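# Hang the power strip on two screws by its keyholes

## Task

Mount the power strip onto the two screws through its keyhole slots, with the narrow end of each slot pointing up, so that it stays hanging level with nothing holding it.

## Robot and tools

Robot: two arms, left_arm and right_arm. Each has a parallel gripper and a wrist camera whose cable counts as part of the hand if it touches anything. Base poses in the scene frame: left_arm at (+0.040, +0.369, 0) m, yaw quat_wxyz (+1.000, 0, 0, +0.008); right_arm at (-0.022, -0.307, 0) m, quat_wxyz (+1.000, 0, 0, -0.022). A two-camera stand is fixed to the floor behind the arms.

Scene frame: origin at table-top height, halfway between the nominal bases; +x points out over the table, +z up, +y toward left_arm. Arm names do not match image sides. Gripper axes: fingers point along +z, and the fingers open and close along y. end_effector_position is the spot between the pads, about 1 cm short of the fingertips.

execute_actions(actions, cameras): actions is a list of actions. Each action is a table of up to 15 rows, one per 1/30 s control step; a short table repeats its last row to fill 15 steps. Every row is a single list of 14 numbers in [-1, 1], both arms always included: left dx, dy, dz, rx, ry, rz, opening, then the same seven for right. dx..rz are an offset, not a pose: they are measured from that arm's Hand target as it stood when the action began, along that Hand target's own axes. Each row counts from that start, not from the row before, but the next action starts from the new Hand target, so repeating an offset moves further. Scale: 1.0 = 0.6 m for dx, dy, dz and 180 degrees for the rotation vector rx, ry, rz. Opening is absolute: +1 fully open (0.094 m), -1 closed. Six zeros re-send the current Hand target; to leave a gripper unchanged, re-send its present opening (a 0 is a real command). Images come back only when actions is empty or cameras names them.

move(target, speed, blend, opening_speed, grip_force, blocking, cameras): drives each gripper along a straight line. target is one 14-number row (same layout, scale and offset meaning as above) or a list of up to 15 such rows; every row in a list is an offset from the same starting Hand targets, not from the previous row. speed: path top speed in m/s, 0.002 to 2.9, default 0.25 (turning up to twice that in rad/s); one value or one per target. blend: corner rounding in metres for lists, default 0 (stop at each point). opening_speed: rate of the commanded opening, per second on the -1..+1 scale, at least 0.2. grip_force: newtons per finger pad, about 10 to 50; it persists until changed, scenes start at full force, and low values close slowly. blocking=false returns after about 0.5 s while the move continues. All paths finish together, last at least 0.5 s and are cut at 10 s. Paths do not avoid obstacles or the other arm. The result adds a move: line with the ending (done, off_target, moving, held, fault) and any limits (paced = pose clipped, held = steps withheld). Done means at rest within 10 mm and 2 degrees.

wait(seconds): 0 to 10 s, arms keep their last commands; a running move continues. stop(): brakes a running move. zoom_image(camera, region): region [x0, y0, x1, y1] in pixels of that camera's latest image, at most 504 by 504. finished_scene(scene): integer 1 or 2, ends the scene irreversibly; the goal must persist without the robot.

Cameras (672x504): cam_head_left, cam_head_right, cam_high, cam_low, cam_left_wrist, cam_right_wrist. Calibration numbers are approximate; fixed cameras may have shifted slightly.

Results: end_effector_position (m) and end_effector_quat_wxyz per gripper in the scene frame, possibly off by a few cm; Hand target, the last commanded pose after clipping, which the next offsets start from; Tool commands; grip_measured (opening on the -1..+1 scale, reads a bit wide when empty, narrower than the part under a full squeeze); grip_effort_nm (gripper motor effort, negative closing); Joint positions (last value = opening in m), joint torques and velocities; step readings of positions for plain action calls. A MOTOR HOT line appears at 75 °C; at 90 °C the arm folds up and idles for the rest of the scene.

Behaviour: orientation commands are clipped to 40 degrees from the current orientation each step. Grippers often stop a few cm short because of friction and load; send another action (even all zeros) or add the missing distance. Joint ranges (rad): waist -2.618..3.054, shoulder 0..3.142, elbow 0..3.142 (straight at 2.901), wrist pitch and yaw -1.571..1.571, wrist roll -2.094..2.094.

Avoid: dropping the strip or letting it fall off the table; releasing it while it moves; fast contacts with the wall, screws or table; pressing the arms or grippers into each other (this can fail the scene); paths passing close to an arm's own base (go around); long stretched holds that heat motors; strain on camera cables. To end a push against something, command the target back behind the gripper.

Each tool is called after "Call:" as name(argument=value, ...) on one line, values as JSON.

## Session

Call:
execute_actions(actions=[])

Scene clock: 0.00 s.
left_arm: end_effector_position=(+0.2908, +0.2770, +0.1594) grip_measured=+1.000 grip_effort_nm=n/a end_effector_quat_wxyz=(+0.523, +0.129, +0.828, -0.155) | right_arm: end_effector_position=(+0.3082, -0.2465, +0.0952) grip_measured=+1.000 grip_effort_nm=n/a end_effector_quat_wxyz=(+0.368, +0.172, +0.883, -0.236)
Joint positions: left_arm=[-0.235 0.5 0.324 -0.25 0.204 -0.042 0.094] | right_arm=[0.647 1.615 0.934 -0.637 0.879 0.87 0.094]
Joint velocities: within noise
Joint torques (N m): no reading
Heat: left arm: 39 °C; right arm: 38 °C.
Hand target: left_arm +0.2921, +0.2764, +0.1685; +0.534, +0.130, +0.821, -0.156 | right_arm +0.3097, -0.2477, +0.1008; +0.375, +0.175, +0.878, -0.239
Tool commands: left_gripper/opening=+1.0 right_gripper/opening=+1.0
camera_calibration:
cam_left_wrist: T_world_to_cam=[[-0.387402, -0.92186, -0.00970419, 0.375152], [-0.868635, 0.368521, -0.331157, 0.195722], [0.308856, -0.119861, -0.943526, 0.209584], [0, 0, 0, 1]] pos_world=[0.250615, 0.298831, 0.266203]
cam_right_wrist: T_world_to_cam=[[-0.499992, -0.848069, 0.175461, -0.065488], [-0.865549, 0.482599, -0.133877, 0.39658], [0.0288596, -0.218808, -0.975341, 0.146939], [0, 0, 0, 1]] pos_world=[0.306275, -0.214776, 0.2079]

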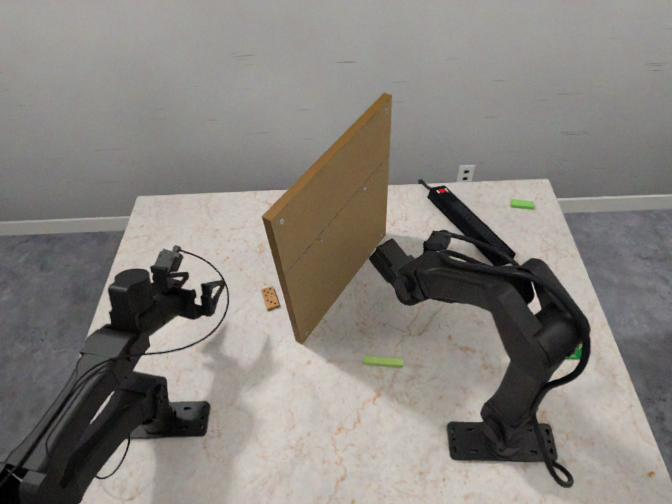

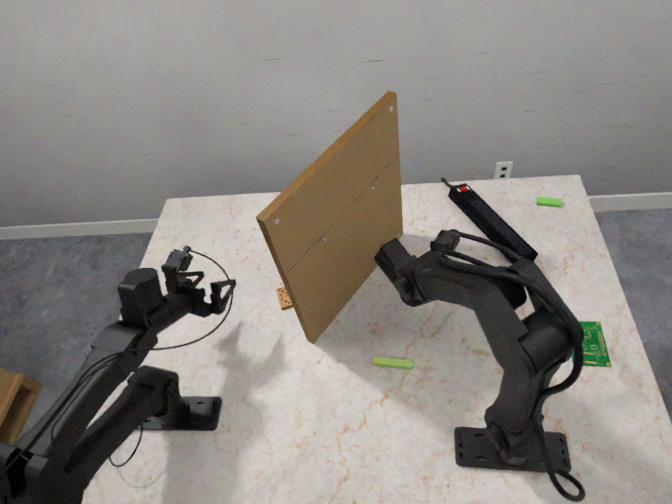

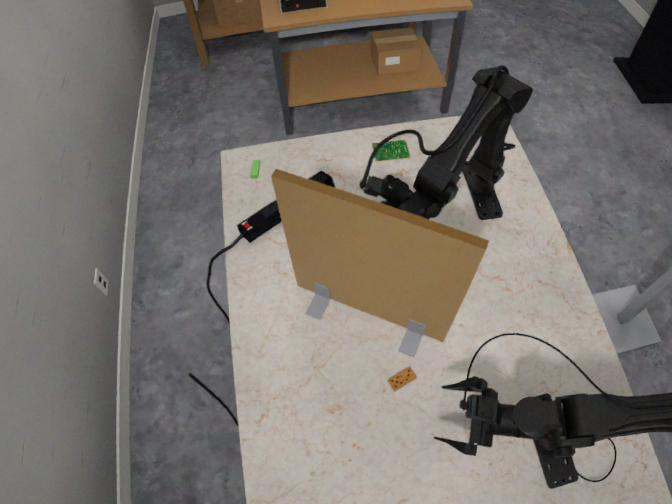

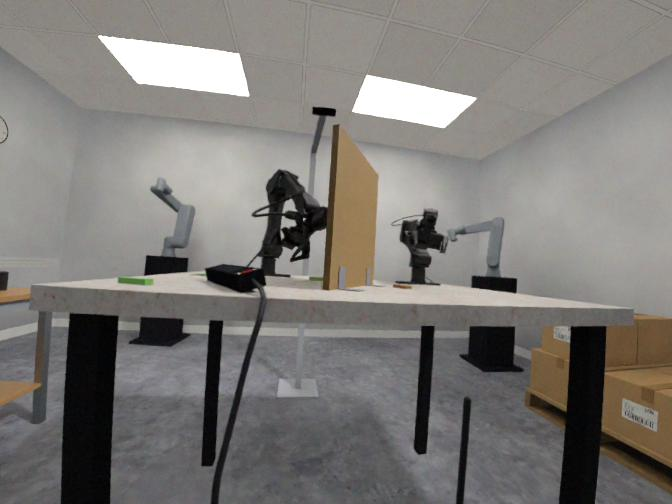

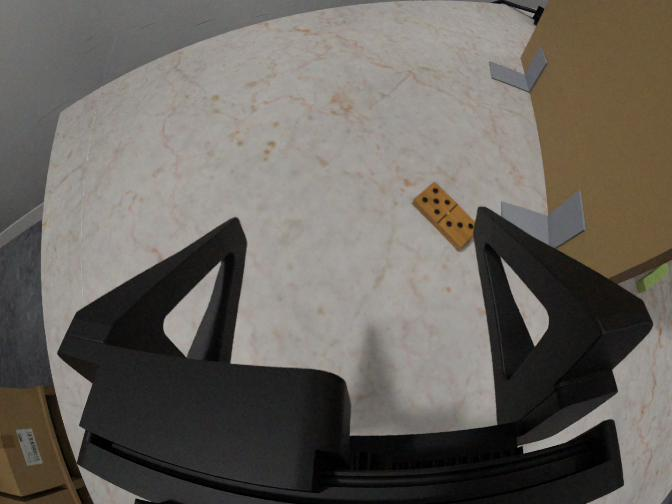

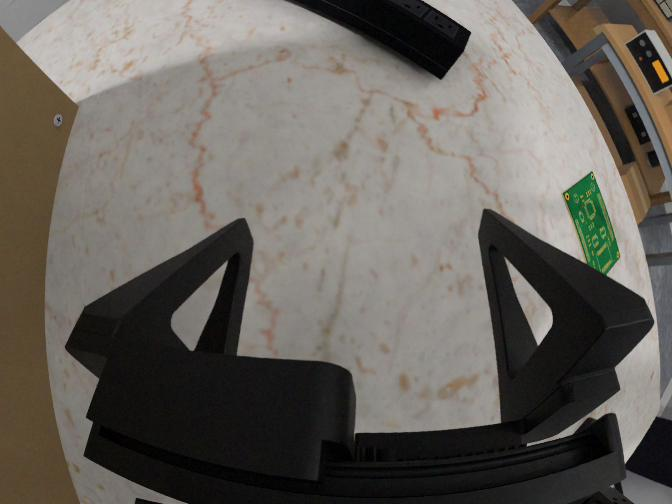

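Call:
zoom_image(camera="cam_head_right", region=[420, 160, 580, 280])

Call:
zoom_image(camera="cam_high", region=[200, 140, 360, 260])

Call:
zoom_image(camera="cam_right_wrist", region=[250, 0, 490, 120])

Call:
zoom_image(camera="cam_head_left", region=[260, 90, 410, 260])

Call:
zoom_image(camera="cam_head_right", region=[255, 90, 405, 260])

Call:
zoom_image(camera="cam_low", region=[190, 250, 290, 310])

Scaled by 3.150 from the camera's 672x504 image, which has a finer 960x720 frame.

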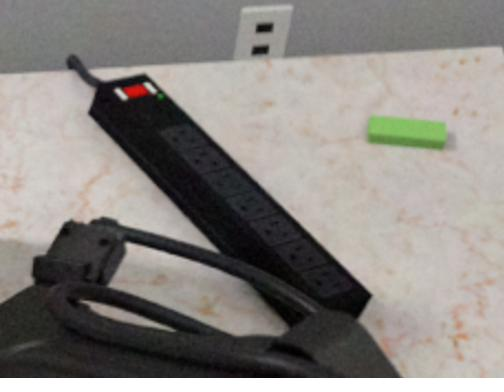

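Scaled by 3.150 from the camera's 672x504 image, which has a finer 960x720 frame.

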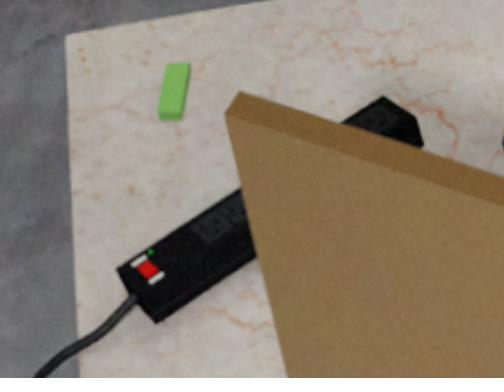

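Scaled by 2.100 from the camera's 672x504 image, which has a finer 960x720 frame.

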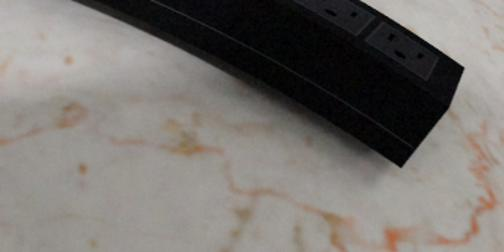

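Scaled by 2.965 from the camera's 672x504 image, which has a finer 960x720 frame.

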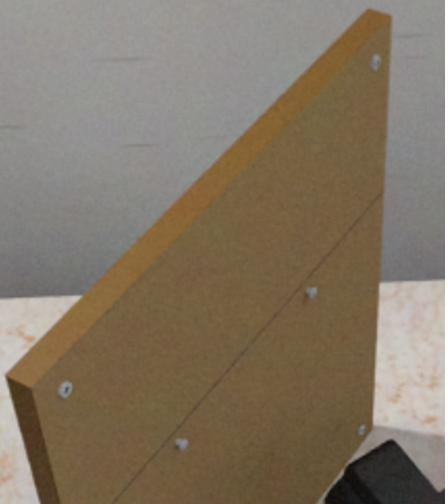

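Scaled by 2.965 from the camera's 672x504 image, which has a finer 960x720 frame.

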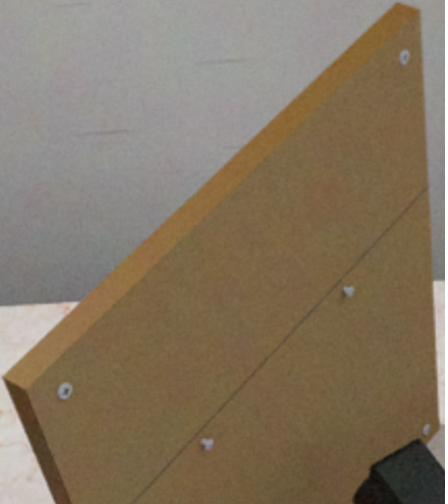

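Scaled by 5.040 from the camera's 672x504 image, which has a finer 960x720 frame.

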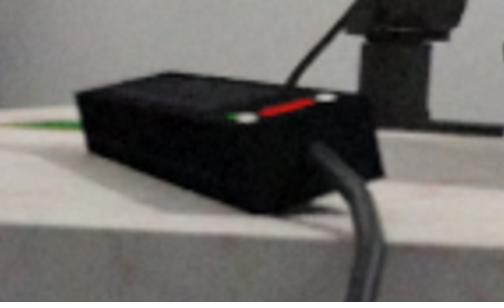

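Call:
move(target=[0,0,0,0,0,0,1,-0.32,-0.047,0.224,-0.219,0.2086,-0.2588,1], speed=0.2, cameras=["cam_head_left","cam_head_right","cam_right_wrist","cam_high"])

Scene clock: 133.03 s.
left_arm: end_effector_position=(+0.2908, +0.2770, +0.1594) grip_measured=+1.000 grip_effort_nm=-0.01 end_effector_quat_wxyz=(+0.523, +0.129, +0.828, -0.155) | right_arm: end_effector_position=(+0.4983, -0.3699, +0.1808) grip_measured=+1.000 grip_effort_nm=-0.02 end_effector_quat_wxyz=(+0.157, -0.234, +0.957, -0.064)
Joint positions: left_arm=[-0.235 0.5 0.324 -0.25 0.204 -0.042 0.094] | right_arm=[-0.076 2.473 2.795 -1.552 0.01 -0.6 0.094]
Joint torques (N m): left_arm=[-0.1 0.84 6.83 2.09 0.07 -0.01] | right_arm=[-0.16 -10.55 8.17 0.57 -0.09 -0.09]
Heat: left arm: 40 °C; right arm: 40 °C.
Hand target: left_arm +0.2921, +0.2764, +0.1685; +0.534, +0.130, +0.821, -0.156 | right_arm +0.4995, -0.3697, +0.1702; +0.000, -0.240, +0.971, +0.000
Off the commanded pose: left_arm 0.009 m, 1 deg | right_arm 0.011 m, 20 deg.
joint sent to its limit (right arm) — joint 4 (wrist pitch), lower limit. The joint targets are off in orientation, not in position.
move: off_target (right_arm)
camera_calibration:
cam_right_wrist: T_world_to_cam=[[0.36616, -0.924677, 0.104402, -0.537224], [-0.856203, -0.290834, 0.427003, 0.240016], [-0.364476, -0.245741, -0.898203, 0.370047], [0, 0, 0, 1]] pos_world=[0.537085, -0.336018, 0.285977]
Images, in order (width x height): cam_head_left 672x504, cam_head_right 672x504, cam_high 672x504, cam_right_wrist 672x504.

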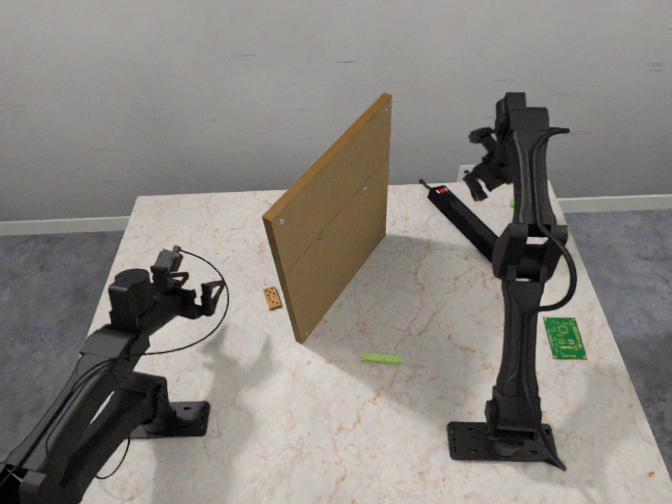

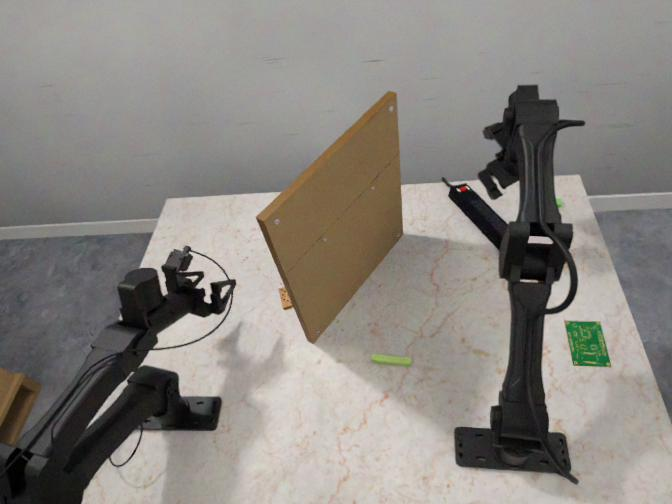

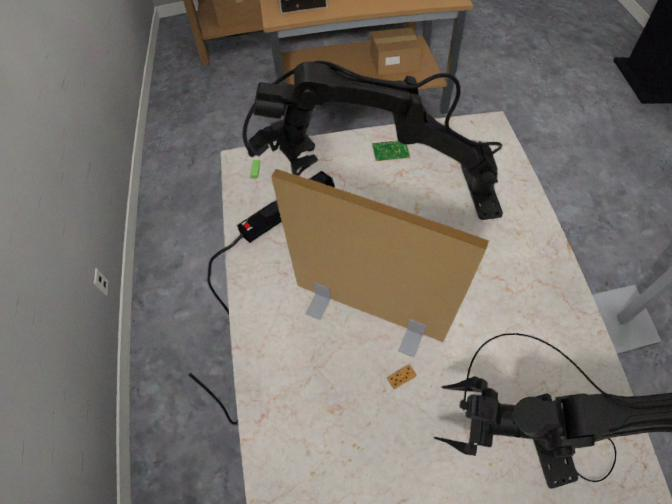

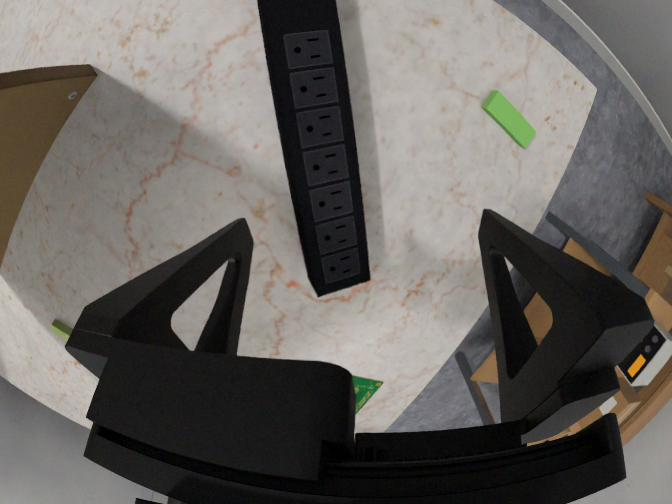

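Call:
move(target=[0,0,0,0,0,0,1,-0.0115,-0.008,0.13,0,-0.0833,0,1], speed=0.15, cameras=["cam_head_right","cam_right_wrist"])

Scene clock: 147.20 s.
left_arm: end_effector_position=(+0.2908, +0.2770, +0.1594) grip_measured=+1.000 grip_effort_nm=-0.01 end_effector_quat_wxyz=(+0.523, +0.129, +0.828, -0.155) | right_arm: end_effector_position=(+0.5050, -0.3709, +0.1046) grip_measured=+1.000 grip_effort_nm=-0.02 end_effector_quat_wxyz=(+0.130, -0.235, +0.963, +0.023)
Joint positions: left_arm=[-0.235 0.5 0.324 -0.25 0.204 -0.042 0.094] | right_arm=[-0.129 2.524 2.589 -1.414 -0.146 -0.636 0.094]
Joint torques (N m): left_arm=[-0.01 0.91 6.87 2.1 0.08 0] | right_arm=[-0.42 -12.26 6.09 0.64 -0.29 -0.06]
Heat: left arm: 40 °C; right arm: 41 °C.
Hand target: left_arm +0.2921, +0.2764, +0.1685; +0.534, +0.130, +0.821, -0.156 | right_arm +0.5079, -0.3707, +0.0922; +0.127, -0.238, +0.962, +0.032
Off the commanded pose: left_arm 0.009 m, 1 deg | right_arm 0.013 m, 1 deg.
move: off_target (right_arm)
camera_calibration:
cam_right_wrist: T_world_to_cam=[[0.390461, -0.917532, -0.075328, -0.523497], [-0.805492, -0.380107, 0.454644, 0.216385], [-0.445783, -0.116845, -0.887482, 0.391532], [0, 0, 0, 1]] pos_world=[0.55324, -0.352328, 0.209665]
Images, in order (width x height): cam_head_right 672x504, cam_right_wrist 672x504.

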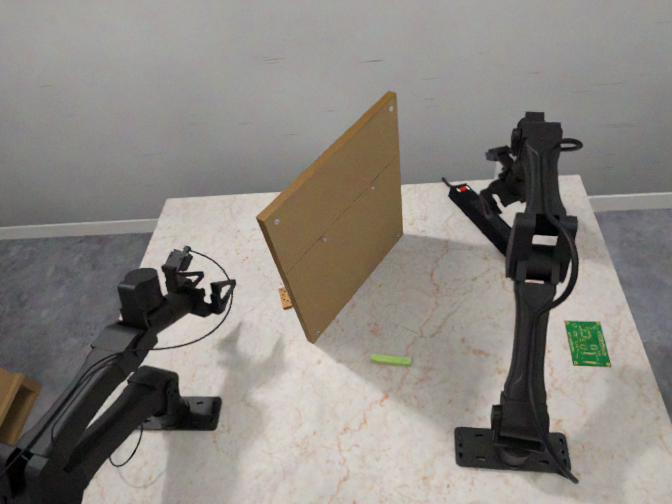

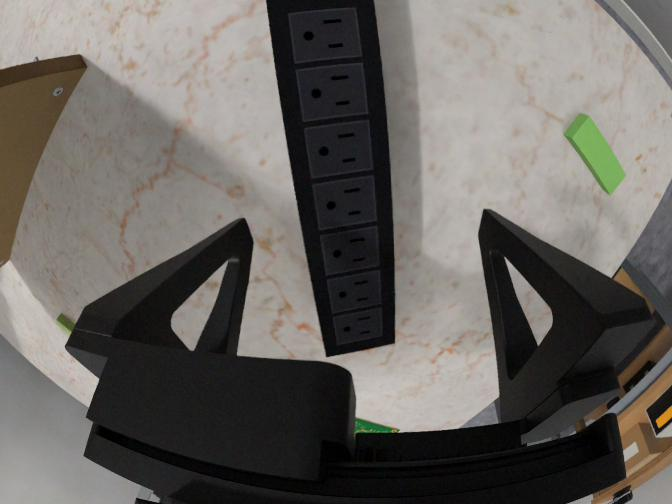

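Call:
move(target=[0,0,0,0,0,0,1,0.032,0.0,0.117,0,0,0,1], speed=0.12, cameras=["cam_head_right","cam_right_wrist"])

Scene clock: 158.90 s.
left_arm: end_effector_position=(+0.2908, +0.2770, +0.1594) grip_measured=+1.000 grip_effort_nm=-0.01 end_effector_quat_wxyz=(+0.523, +0.129, +0.828, -0.155) | right_arm: end_effector_position=(+0.5108, -0.3715, +0.0219) grip_measured=+1.000 grip_effort_nm=-0.02 end_effector_quat_wxyz=(+0.127, -0.238, +0.963, +0.025)
Joint positions: left_arm=[-0.235 0.5 0.324 -0.25 0.204 -0.042 0.094] | right_arm=[-0.129 2.499 2.212 -1.069 -0.148 -0.641 0.094]
Joint torques (N m): left_arm=[-0.03 0.81 6.86 2.11 0.05 -0.01] | right_arm=[-0.29 -14.97 4.63 0.63 -0.25 -0.04]
Heat: left arm: 40 °C; right arm: 40 °C.
Hand target: left_arm +0.2921, +0.2764, +0.1685; +0.534, +0.130, +0.821, -0.156 | right_arm +0.5075, -0.3708, +0.0195; +0.127, -0.238, +0.963, +0.032
Off the commanded pose: left_arm 0.009 m, 1 deg | right_arm 0.004 m, 1 deg.
move: done
camera_calibration:
cam_right_wrist: T_world_to_cam=[[0.395129, -0.915198, -0.07929, -0.533954], [-0.800679, -0.385422, 0.458654, 0.253876], [-0.450319, -0.117741, -0.88507, 0.322633], [0, 0, 0, 1]] pos_world=[0.559541, -0.352837, 0.126774]
Images, in order (width x height): cam_head_right 672x504, cam_right_wrist 672x504.

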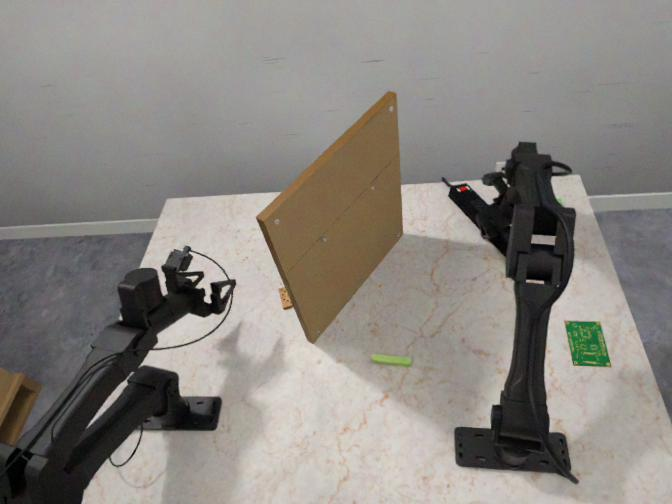

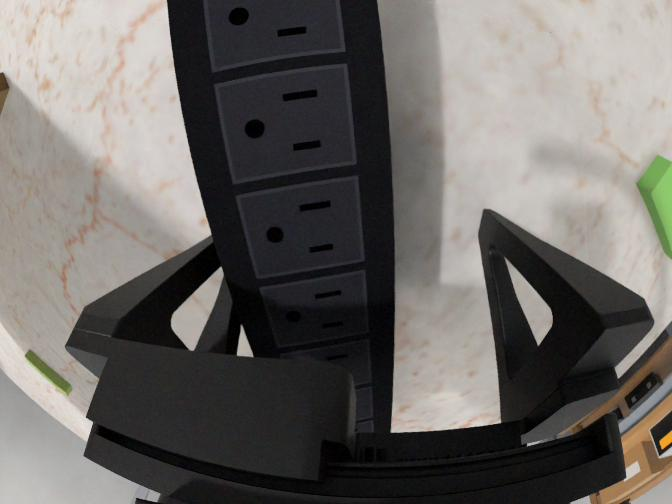

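Call:
move(target=[[0,0,0,0,0,0,1,0,0.02,0,0,0,0,1],[0,0,0,0,0,0,1,0,0.02,0,0,0,0,-0.2]], speed=0.1, opening_speed=0.8, cameras=["cam_right_wrist"])

Scene clock: 171.27 s.
left_arm: end_effector_position=(+0.2908, +0.2770, +0.1594) grip_measured=+1.000 grip_effort_nm=-0.01 end_effector_quat_wxyz=(+0.523, +0.129, +0.828, -0.155) | right_arm: end_effector_position=(+0.5110, -0.3674, +0.0215) grip_measured=+0.170 grip_effort_nm=-1.05 end_effector_quat_wxyz=(+0.139, -0.237, +0.961, +0.022)
Joint positions: left_arm=[-0.235 0.5 0.324 -0.25 0.204 -0.042 0.094] | right_arm=[-0.121 2.463 2.138 -1.006 -0.149 -0.63 0.055]
Joint torques (N m): left_arm=[-0.08 0.83 6.8 2.09 0.06 -0.01] | right_arm=[0.62 -15.13 4.63 0.39 -0.17 0.05]
Heat: left arm: 40 °C; right arm: 39 °C.
Hand target: left_arm +0.2921, +0.2764, +0.1685; +0.534, +0.130, +0.821, -0.156 | right_arm +0.5020, -0.3602, +0.0195; +0.127, -0.238, +0.963, +0.032
Off the commanded pose: left_arm 0.009 m, 1 deg | right_arm 0.012 m, 2 deg.
move: off_target (right_arm); target 2's new opening was sent with right_arm's hand 0.012 m and 2 deg from that target
camera_calibration:
cam_right_wrist: T_world_to_cam=[[0.393775, -0.916567, -0.0696179, -0.530294], [-0.812865, -0.382581, 0.439184, 0.263542], [-0.429176, -0.11635, -0.895696, 0.312806], [0, 0, 0, 1]] pos_world=[0.557289, -0.348829, 0.127518]
Images, in order (width x height): cam_right_wrist 672x504.

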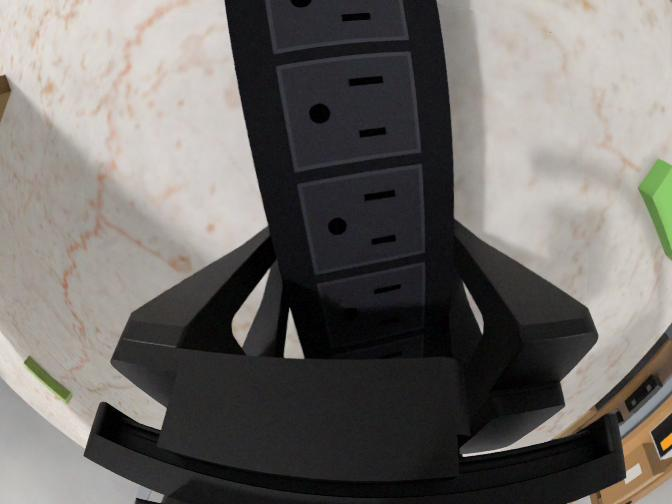

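Call:
move(target=[0,0,0,0,0,0,1,0.183,0.138,-0.056,0,0,0,-0.2], speed=0.1, cameras=["cam_head_left","cam_head_right","cam_right_wrist"])

Scene clock: 186.57 s.
left_arm: end_effector_position=(+0.2908, +0.2770, +0.1594) grip_measured=+1.000 grip_effort_nm=-0.01 end_effector_quat_wxyz=(+0.523, +0.129, +0.828, -0.155) | right_arm: end_effector_position=(+0.3710, -0.3431, +0.0176) grip_measured=+0.158 grip_effort_nm=-1.05 end_effector_quat_wxyz=(+0.132, -0.231, +0.964, +0.028)
Joint positions: left_arm=[-0.235 0.5 0.324 -0.25 0.204 -0.042 0.094] | right_arm=[-0.121 1.921 1.244 -0.672 -0.154 -0.619 0.054]
Joint torques (N m): left_arm=[-0.02 0.85 6.9 2.09 0.06 -0.01] | right_arm=[0.2 -11.86 4.97 0.28 -0.14 -0.08]
Heat: left arm: 40 °C; right arm: 39 °C.
Hand target: left_arm +0.2921, +0.2764, +0.1685; +0.534, +0.130, +0.821, -0.156 | right_arm +0.3618, -0.3404, +0.0234; +0.127, -0.238, +0.963, +0.032
Off the commanded pose: left_arm 0.009 m, 1 deg | right_arm 0.011 m, 1 deg.
move: off_target (right_arm)
camera_calibration:
cam_right_wrist: T_world_to_cam=[[0.384013, -0.919309, -0.0860548, -0.450218], [-0.808472, -0.379799, 0.449584, 0.159896], [-0.44599, -0.103073, -0.889083, 0.262701], [0, 0, 0, 1]] pos_world=[0.419323, -0.326083, 0.122932]
Images, in order (width x height): cam_head_left 672x504, cam_head_right 672x504, cam_right_wrist 672x504.

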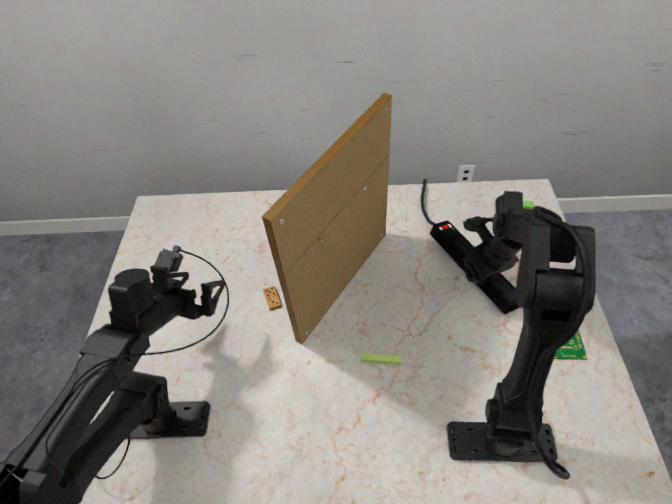

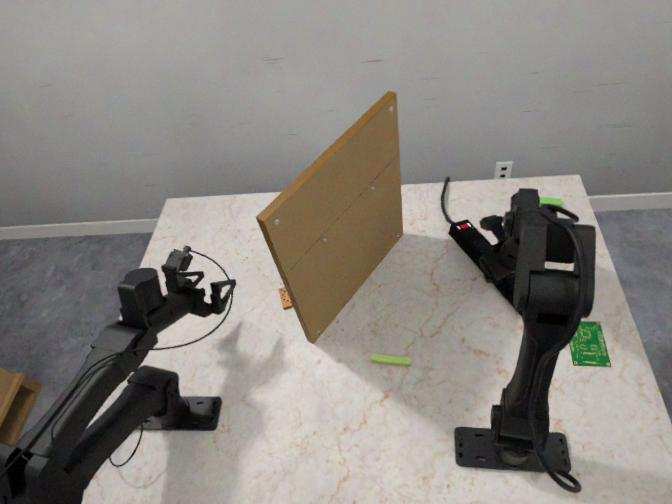

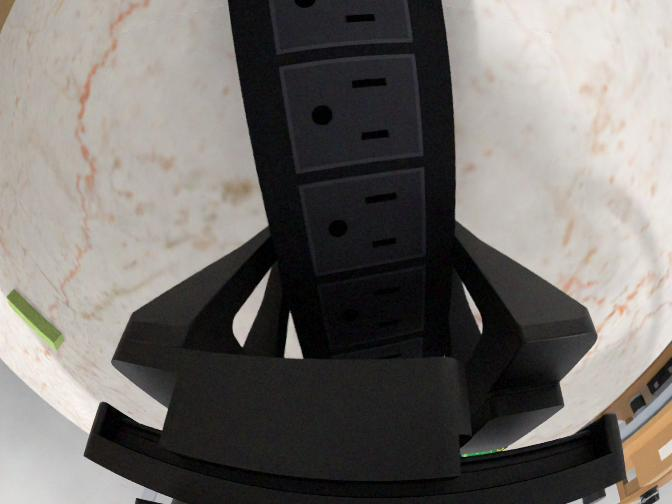

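Call:
move(target=[[0,0,0,0,0,0,1,0,0,0,0,0,0,0.7],[0,0,0,0,0,0,1,-0.103,-0.007,0.0225,0,0.0833,0,0.7]], speed=0.1, opening_speed=0.5, cameras=["cam_head_left","cam_right_wrist"])

Scene clock: 204.70 s.
left_arm: end_effector_position=(+0.2908, +0.2770, +0.1594) grip_measured=+1.000 grip_effort_nm=-0.01 end_effector_quat_wxyz=(+0.523, +0.129, +0.828, -0.155) | right_arm: end_effector_position=(+0.4188, -0.3167, +0.0331) grip_measured=+0.698 grip_effort_nm=0.10 end_effector_quat_wxyz=(+0.011, -0.239, +0.971, -0.001)
Joint positions: left_arm=[-0.235 0.5 0.324 -0.25 0.204 -0.042 0.094] | right_arm=[0.017 2.253 1.854 -1.149 -0.003 -0.509 0.08]
Joint torques (N m): left_arm=[-0.08 0.91 6.89 2.08 0.06 -0.01] | right_arm=[0.58 -9.8 8.72 0.01 0 0.06]
Heat: left arm: 40 °C; right arm: 38 °C.
Hand target: left_arm +0.2921, +0.2764, +0.1685; +0.534, +0.130, +0.821, -0.156 | right_arm +0.4197, -0.3146, +0.0264; +0.000, -0.240, +0.971, +0.000
Off the commanded pose: left_arm 0.009 m, 1 deg | right_arm 0.007 m, 1 deg.
move: done
camera_calibration:
cam_right_wrist: T_world_to_cam=[[0.376739, -0.924192, -0.0627433, -0.442229], [-0.68279, -0.32283, 0.655423, 0.16017], [-0.625992, -0.204083, -0.752651, 0.339392], [0, 0, 0, 1]] pos_world=[0.488424, -0.287733, 0.122718]
Images, in order (width x height): cam_head_left 672x504, cam_right_wrist 672x504.

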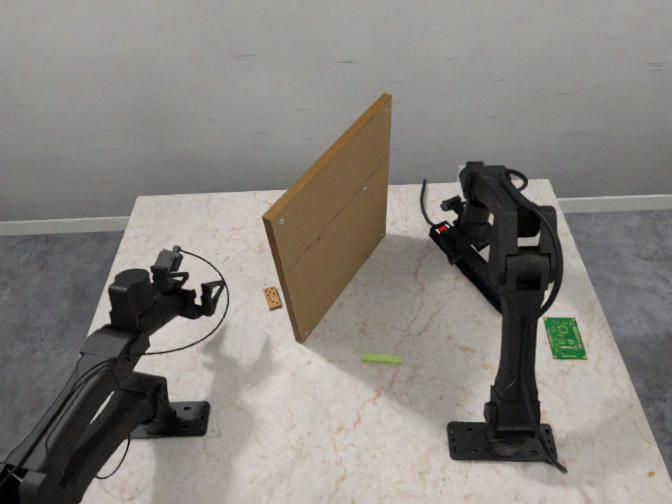

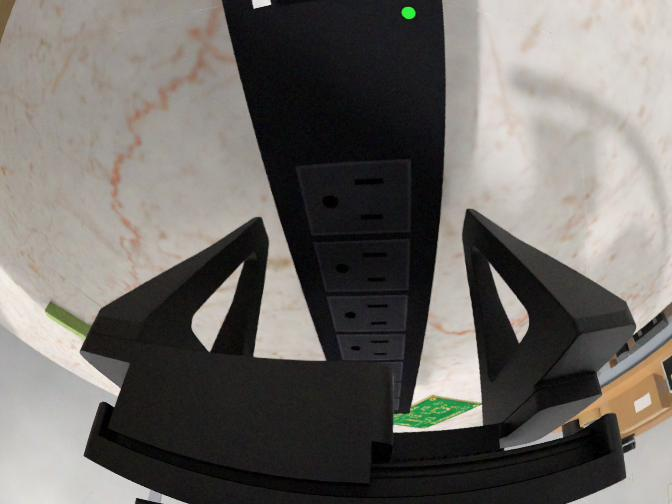

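Call:
move(target=[[0,0,0,0,0,0,1,0.025,0.01,0.018,0,0,0,0.7],[0,0,0,0,0,0,1,0.025,0.01,0.018,0,0,0,-0.6]], speed=0.1, opening_speed=0.6, cameras=["cam_head_left","cam_right_wrist"])

Scene clock: 222.87 s.
left_arm: end_effector_position=(+0.2908, +0.2770, +0.1594) grip_measured=+1.000 grip_effort_nm=-0.01 end_effector_quat_wxyz=(+0.523, +0.129, +0.828, -0.155) | right_arm: end_effector_position=(+0.4087, -0.3199, +0.0175) grip_measured=+0.059 grip_effort_nm=-1.05 end_effector_quat_wxyz=(+0.002, -0.239, +0.971, -0.009)
Joint positions: left_arm=[-0.235 0.5 0.324 -0.25 0.204 -0.042 0.094] | right_arm=[0.017 2.239 1.767 -1.091 0.016 -0.509 0.05]
Joint torques (N m): left_arm=[-0.02 0.85 6.9 2.1 0.07 0] | right_arm=[0.06 -12.82 4.44 0.16 -0.2 0.01]
Heat: left arm: 40 °C; right arm: 40 °C.
Hand target: left_arm +0.2921, +0.2764, +0.1685; +0.534, +0.130, +0.821, -0.156 | right_arm +0.4037, -0.3164, +0.0156; +0.000, -0.240, +0.971, +0.000
Off the commanded pose: left_arm 0.009 m, 1 deg | right_arm 0.006 m, 1 deg.
move: done
camera_calibration:
cam_right_wrist: T_world_to_cam=[[0.376311, -0.925088, -0.0510172, -0.442689], [-0.672944, -0.310761, 0.671248, 0.162032], [-0.636818, -0.218266, -0.739475, 0.320308], [0, 0, 0, 1]] pos_world=[0.479605, -0.289261, 0.105512]
Images, in order (width x height): cam_head_left 672x504, cam_right_wrist 672x504.

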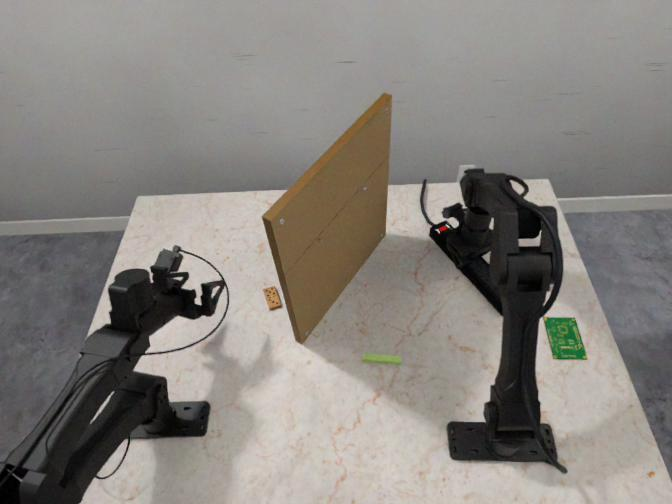

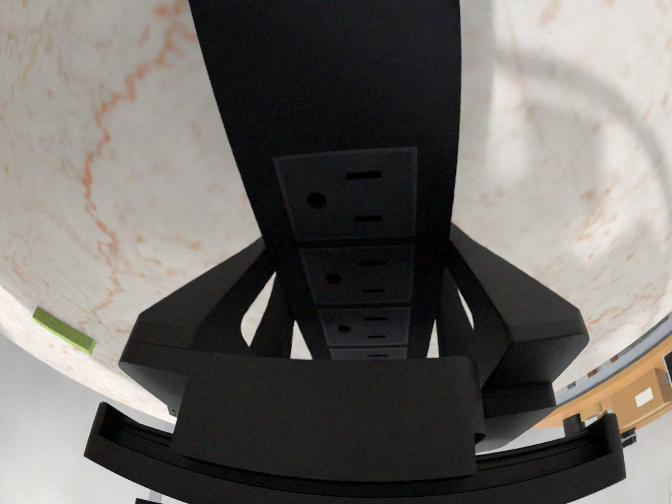

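Call:
move(target=[[0,0,0,0,0,0,1,0,0,-0.12,0,0,0,-1],[0,0,0,0,0,0,1,0.152,0.298,-0.24,0,0,0,-1]], speed=0.15, blend=[0.03,0], cameras=["cam_head_left","cam_right_wrist","cam_low","cam_left_wrist"])

Scene clock: 243.47 s.
left_arm: end_effector_position=(+0.2908, +0.2770, +0.1594) grip_measured=+1.000 grip_effort_nm=-0.01 end_effector_quat_wxyz=(+0.523, +0.129, +0.828, -0.155) | right_arm: end_effector_position=(+0.2489, -0.2004, +0.1482) grip_measured=+0.058 grip_effort_nm=-1.05 end_effector_quat_wxyz=(-0.006, -0.237, +0.972, -0.004)
Joint positions: left_arm=[-0.235 0.5 0.324 -0.25 0.204 -0.042 0.094] | right_arm=[0.418 1.657 1.485 -1.412 0.006 -0.104 0.05]
Joint torques (N m): left_arm=[-0.06 0.88 6.89 2.1 0.05 -0.02] | right_arm=[0.51 -10.24 6.26 -0.15 -0.08 -0.02]
Heat: left arm: 40 °C; right arm: 38 °C.
Hand target: left_arm +0.2921, +0.2764, +0.1685; +0.534, +0.130, +0.821, -0.156 | right_arm +0.2397, -0.2006, +0.1596; +0.000, -0.240, +0.971, +0.000
Off the commanded pose: left_arm 0.009 m, 1 deg | right_arm 0.015 m, 1 deg.
move: off_target (right_arm)
camera_calibration:
cam_left_wrist: T_world_to_cam=[[-0.387402, -0.92186, -0.00970419, 0.375152], [-0.868635, 0.368521, -0.331157, 0.195722], [0.308856, -0.119861, -0.943526, 0.209584], [0, 0, 0, 1]] pos_world=[0.250615, 0.298831, 0.266203]
cam_right_wrist: T_world_to_cam=[[0.370708, -0.926632, -0.0626812, -0.262458], [-0.662271, -0.311057, 0.681645, -0.000436942], [-0.651131, -0.211179, -0.728993, 0.344723], [0, 0, 0, 1]] pos_world=[0.321466, -0.17054, 0.235147]
Images, in order (width x height): cam_head_left 672x504, cam_low 672x504, cam_left_wrist 672x504, cam_right_wrist 672x504.

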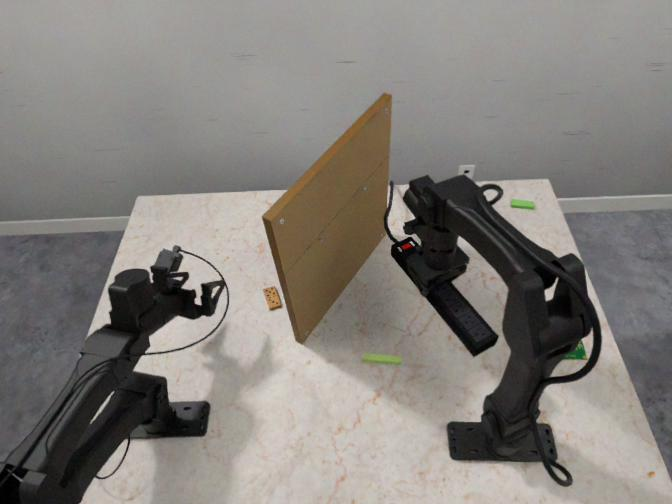

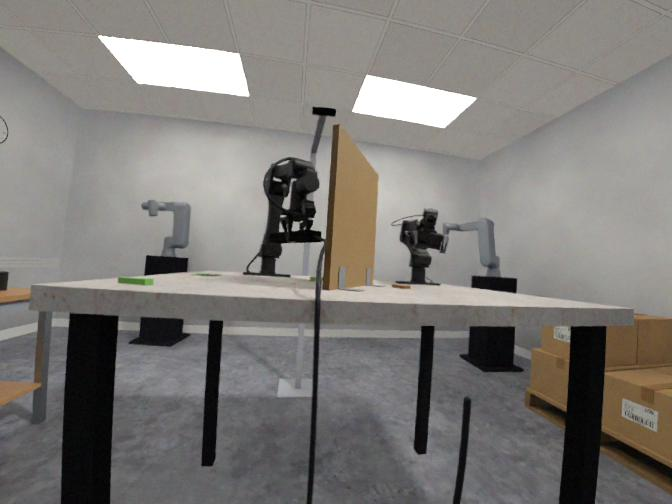

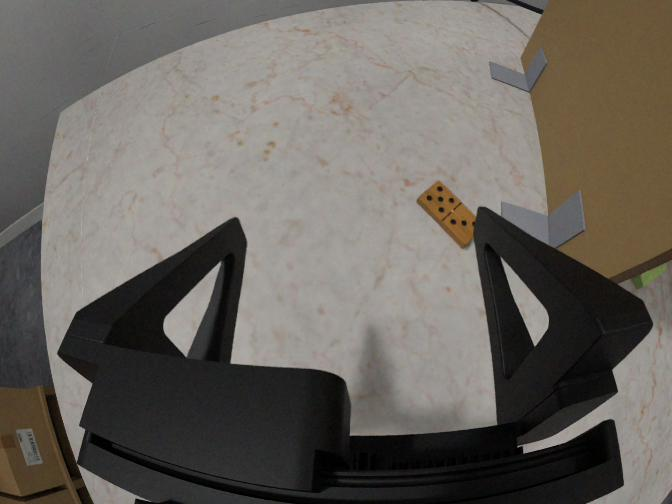

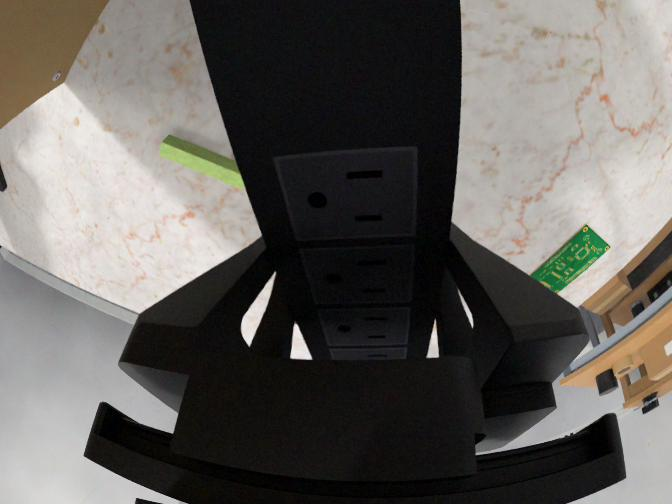

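Call:
move(target=[-0.232,-0.248,-0.241,0.2803,-0.0993,0.0915,0.5,0,0,-0.2,0.2963,-0.4985,-0.4985,-1], speed=0.2, cameras=["all"])

Scene clock: 300.60 s.
left_arm: end_effector_position=(+0.1751, +0.1921, +0.3559) grip_measured=+0.503 grip_effort_nm=-0.15 end_effector_quat_wxyz=(+0.552, +0.418, +0.577, -0.433) | right_arm: end_effector_position=(+0.2465, -0.2053, +0.2733) grip_measured=+0.058 grip_effort_nm=-1.05 end_effector_quat_wxyz=(+0.667, -0.677, +0.229, -0.212)
Joint positions: left_arm=[-0.072 0.514 0.74 -0.272 1.237 0.006 0.071] | right_arm=[-0.228 0.861 0.471 0.332 -1.209 -1.607 0.05]
Joint torques (N m): left_arm=[-0.55 2.59 7.31 1.85 0.18 -0.06] | right_arm=[-0.08 -0.79 7.39 1.76 -0.59 0.24]
Heat: left arm: 41 °C; right arm: 38 °C.
Hand target: left_arm +0.1701, +0.1905, +0.3687; +0.561, +0.430, +0.561, -0.431 | right_arm +0.2396, -0.2007, +0.2797; +0.677, -0.676, +0.205, -0.205
Off the commanded pose: left_arm 0.014 m, 2 deg | right_arm 0.010 m, 3 deg.
move: off_target (left_arm, right_arm)
camera_calibration:
cam_left_wrist: T_world_to_cam=[[-0.945124, -0.314841, -0.0872695, 0.262619], [-0.176874, 0.717661, -0.673557, 0.125334], [0.274693, -0.621159, -0.733965, 0.448262], [0, 0, 0, 1]] pos_world=[0.147242, 0.271178, 0.436348]
cam_right_wrist: T_world_to_cam=[[0.144567, 0.00455175, 0.989484, -0.299053], [0.198515, -0.979792, -0.0244967, -0.245224], [0.969377, 0.199969, -0.14255, -0.0420041], [0, 0, 0, 1]] pos_world=[0.132632, -0.230507, 0.283914]

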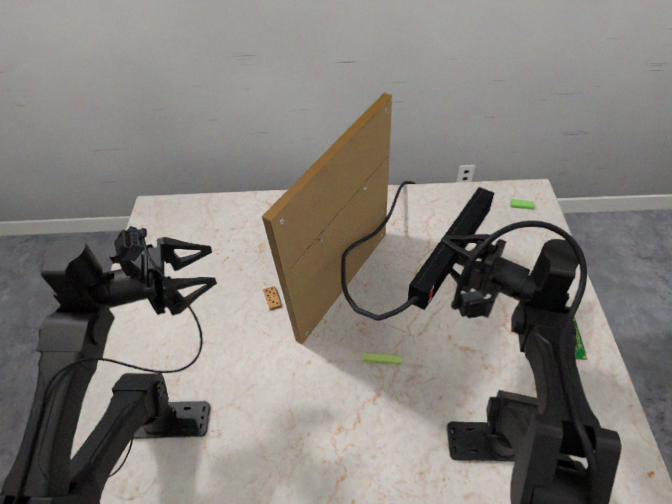

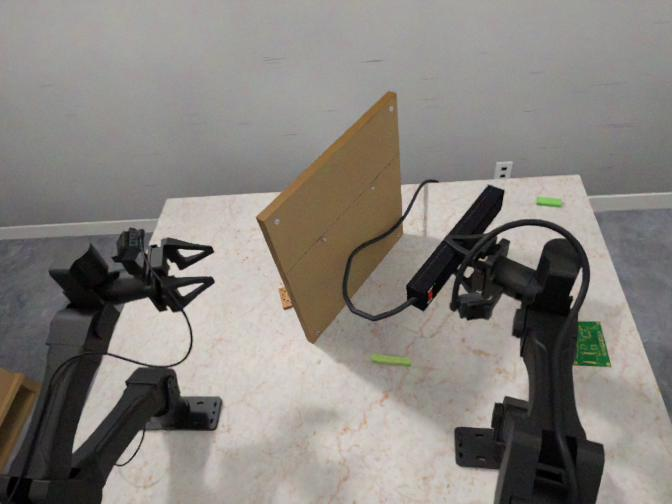

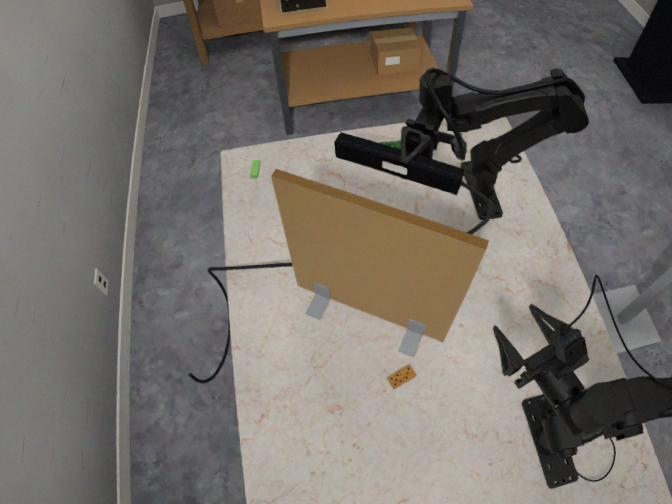

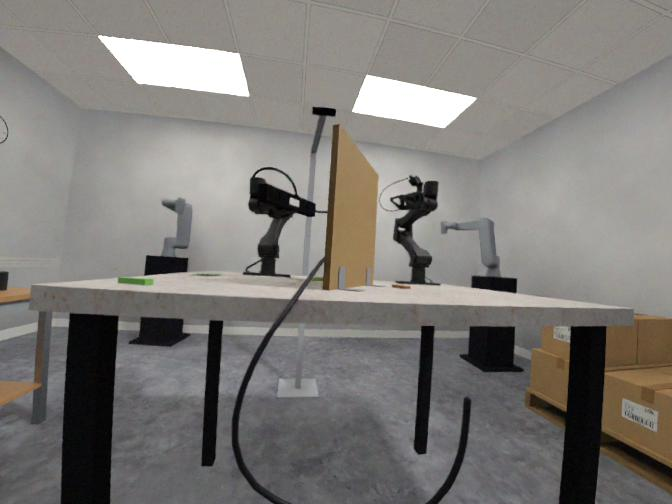

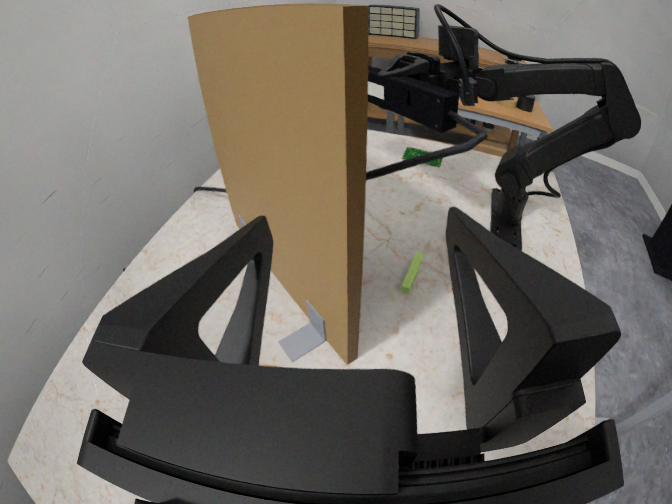

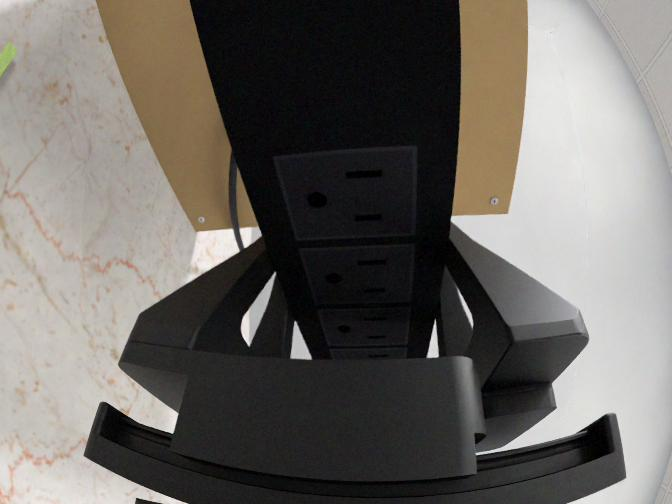

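Call:
move(target=[0,-0.1225,0.071,0,0,0,0.5,0,0,0,0,-0.14,0,-1], speed=0.2, cameras=["cam_left_wrist","cam_head_left"])

Call:
zoom_image(camera="cam_left_wrist", region=[300, 20, 540, 200])

Scene clock: 315.57 s.
left_arm: end_effector_position=(+0.1105, +0.1274, +0.3534) grip_measured=+0.502 grip_effort_nm=-0.14 end_effector_quat_wxyz=(+0.550, +0.437, +0.570, -0.427) | right_arm: end_effector_position=(+0.2456, -0.2025, +0.2668) grip_measured=+0.058 grip_effort_nm=-1.05 end_effector_quat_wxyz=(+0.692, -0.699, +0.132, -0.127)
Joint positions: left_arm=[-1.245 0.457 0.74 -0.314 0.087 -0.003 0.071] | right_arm=[-0.268 1.107 0.574 0.345 -1.512 -1.753 0.05]
Joint torques (N m): left_arm=[-0.55 2.36 7.8 2.13 -0.1 0] | right_arm=[0.03 -2.28 10.32 1 -0.73 0.15]
Heat: left arm: 41 °C; right arm: 39 °C.
Hand target: left_arm +0.1101, +0.1303, +0.3687; +0.561, +0.430, +0.561, -0.431 | right_arm +0.2395, -0.2006, +0.2796; +0.705, -0.705, +0.052, -0.052
Off the commanded pose: left_arm 0.016 m, 2 deg | right_arm 0.014 m, 13 deg.
joint sent to its limit (right arm) — joint 5 (wrist yaw), lower limit. The joint targets are off in orientation, not in position.
move: off_target (left_arm, right_arm)
camera_calibration:
cam_left_wrist: T_world_to_cam=[[-0.949425, -0.290267, -0.119739, 0.18981], [-0.142137, 0.737334, -0.660406, 0.147579], [0.279982, -0.609986, -0.741301, 0.424512], [0, 0, 0, 1]] pos_world=[0.0823308, 0.205227, 0.434881]
Images, in order (width x height): cam_head_left 672x504, cam_left_wrist 672x504.

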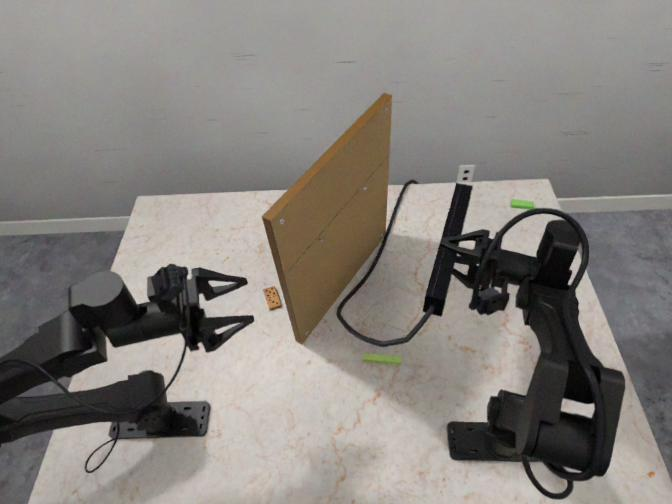

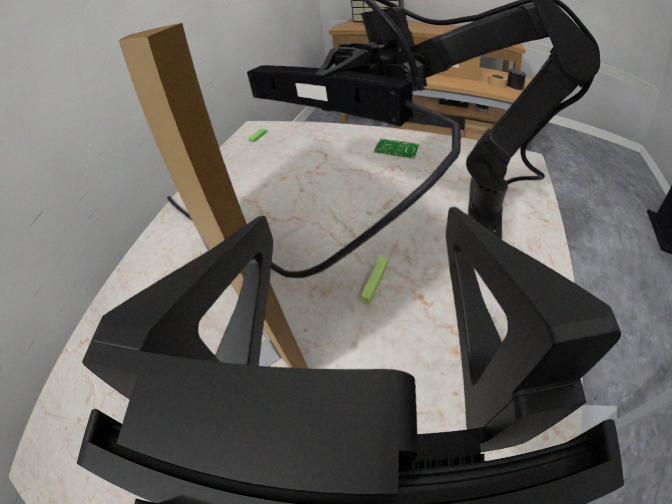

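Scaled by 2.100 from the camera's 672x504 image, which has a finer 960x720 frame.

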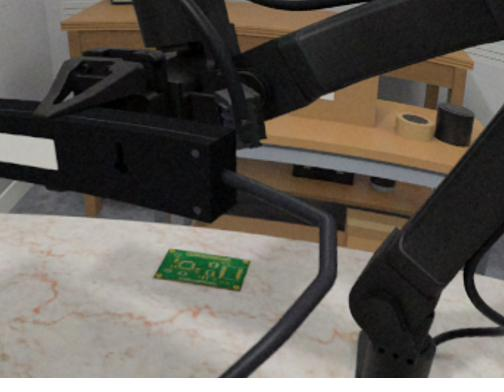

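Call:
zoom_image(camera="cam_left_wrist", region=[235, 55, 425, 125])

Call:
zoom_image(camera="cam_left_wrist", region=[330, 75, 380, 115])

Scaled by 2.653 from the camera's 672x504 image, which has a finer 960x720 frame.

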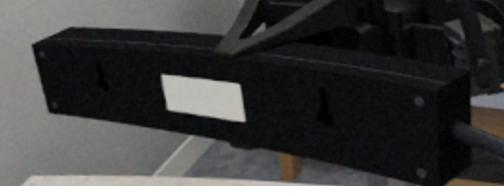

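Scaled by 10.080 from the camera's 672x504 image, which has a finer 960x720 frame.

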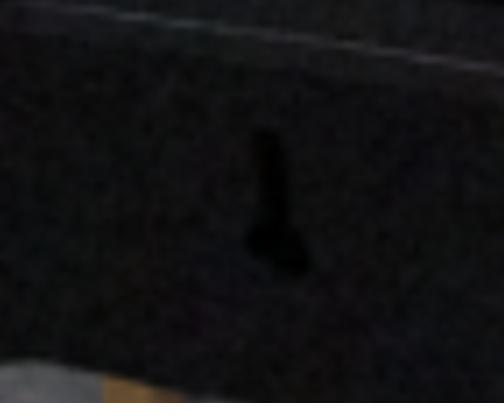

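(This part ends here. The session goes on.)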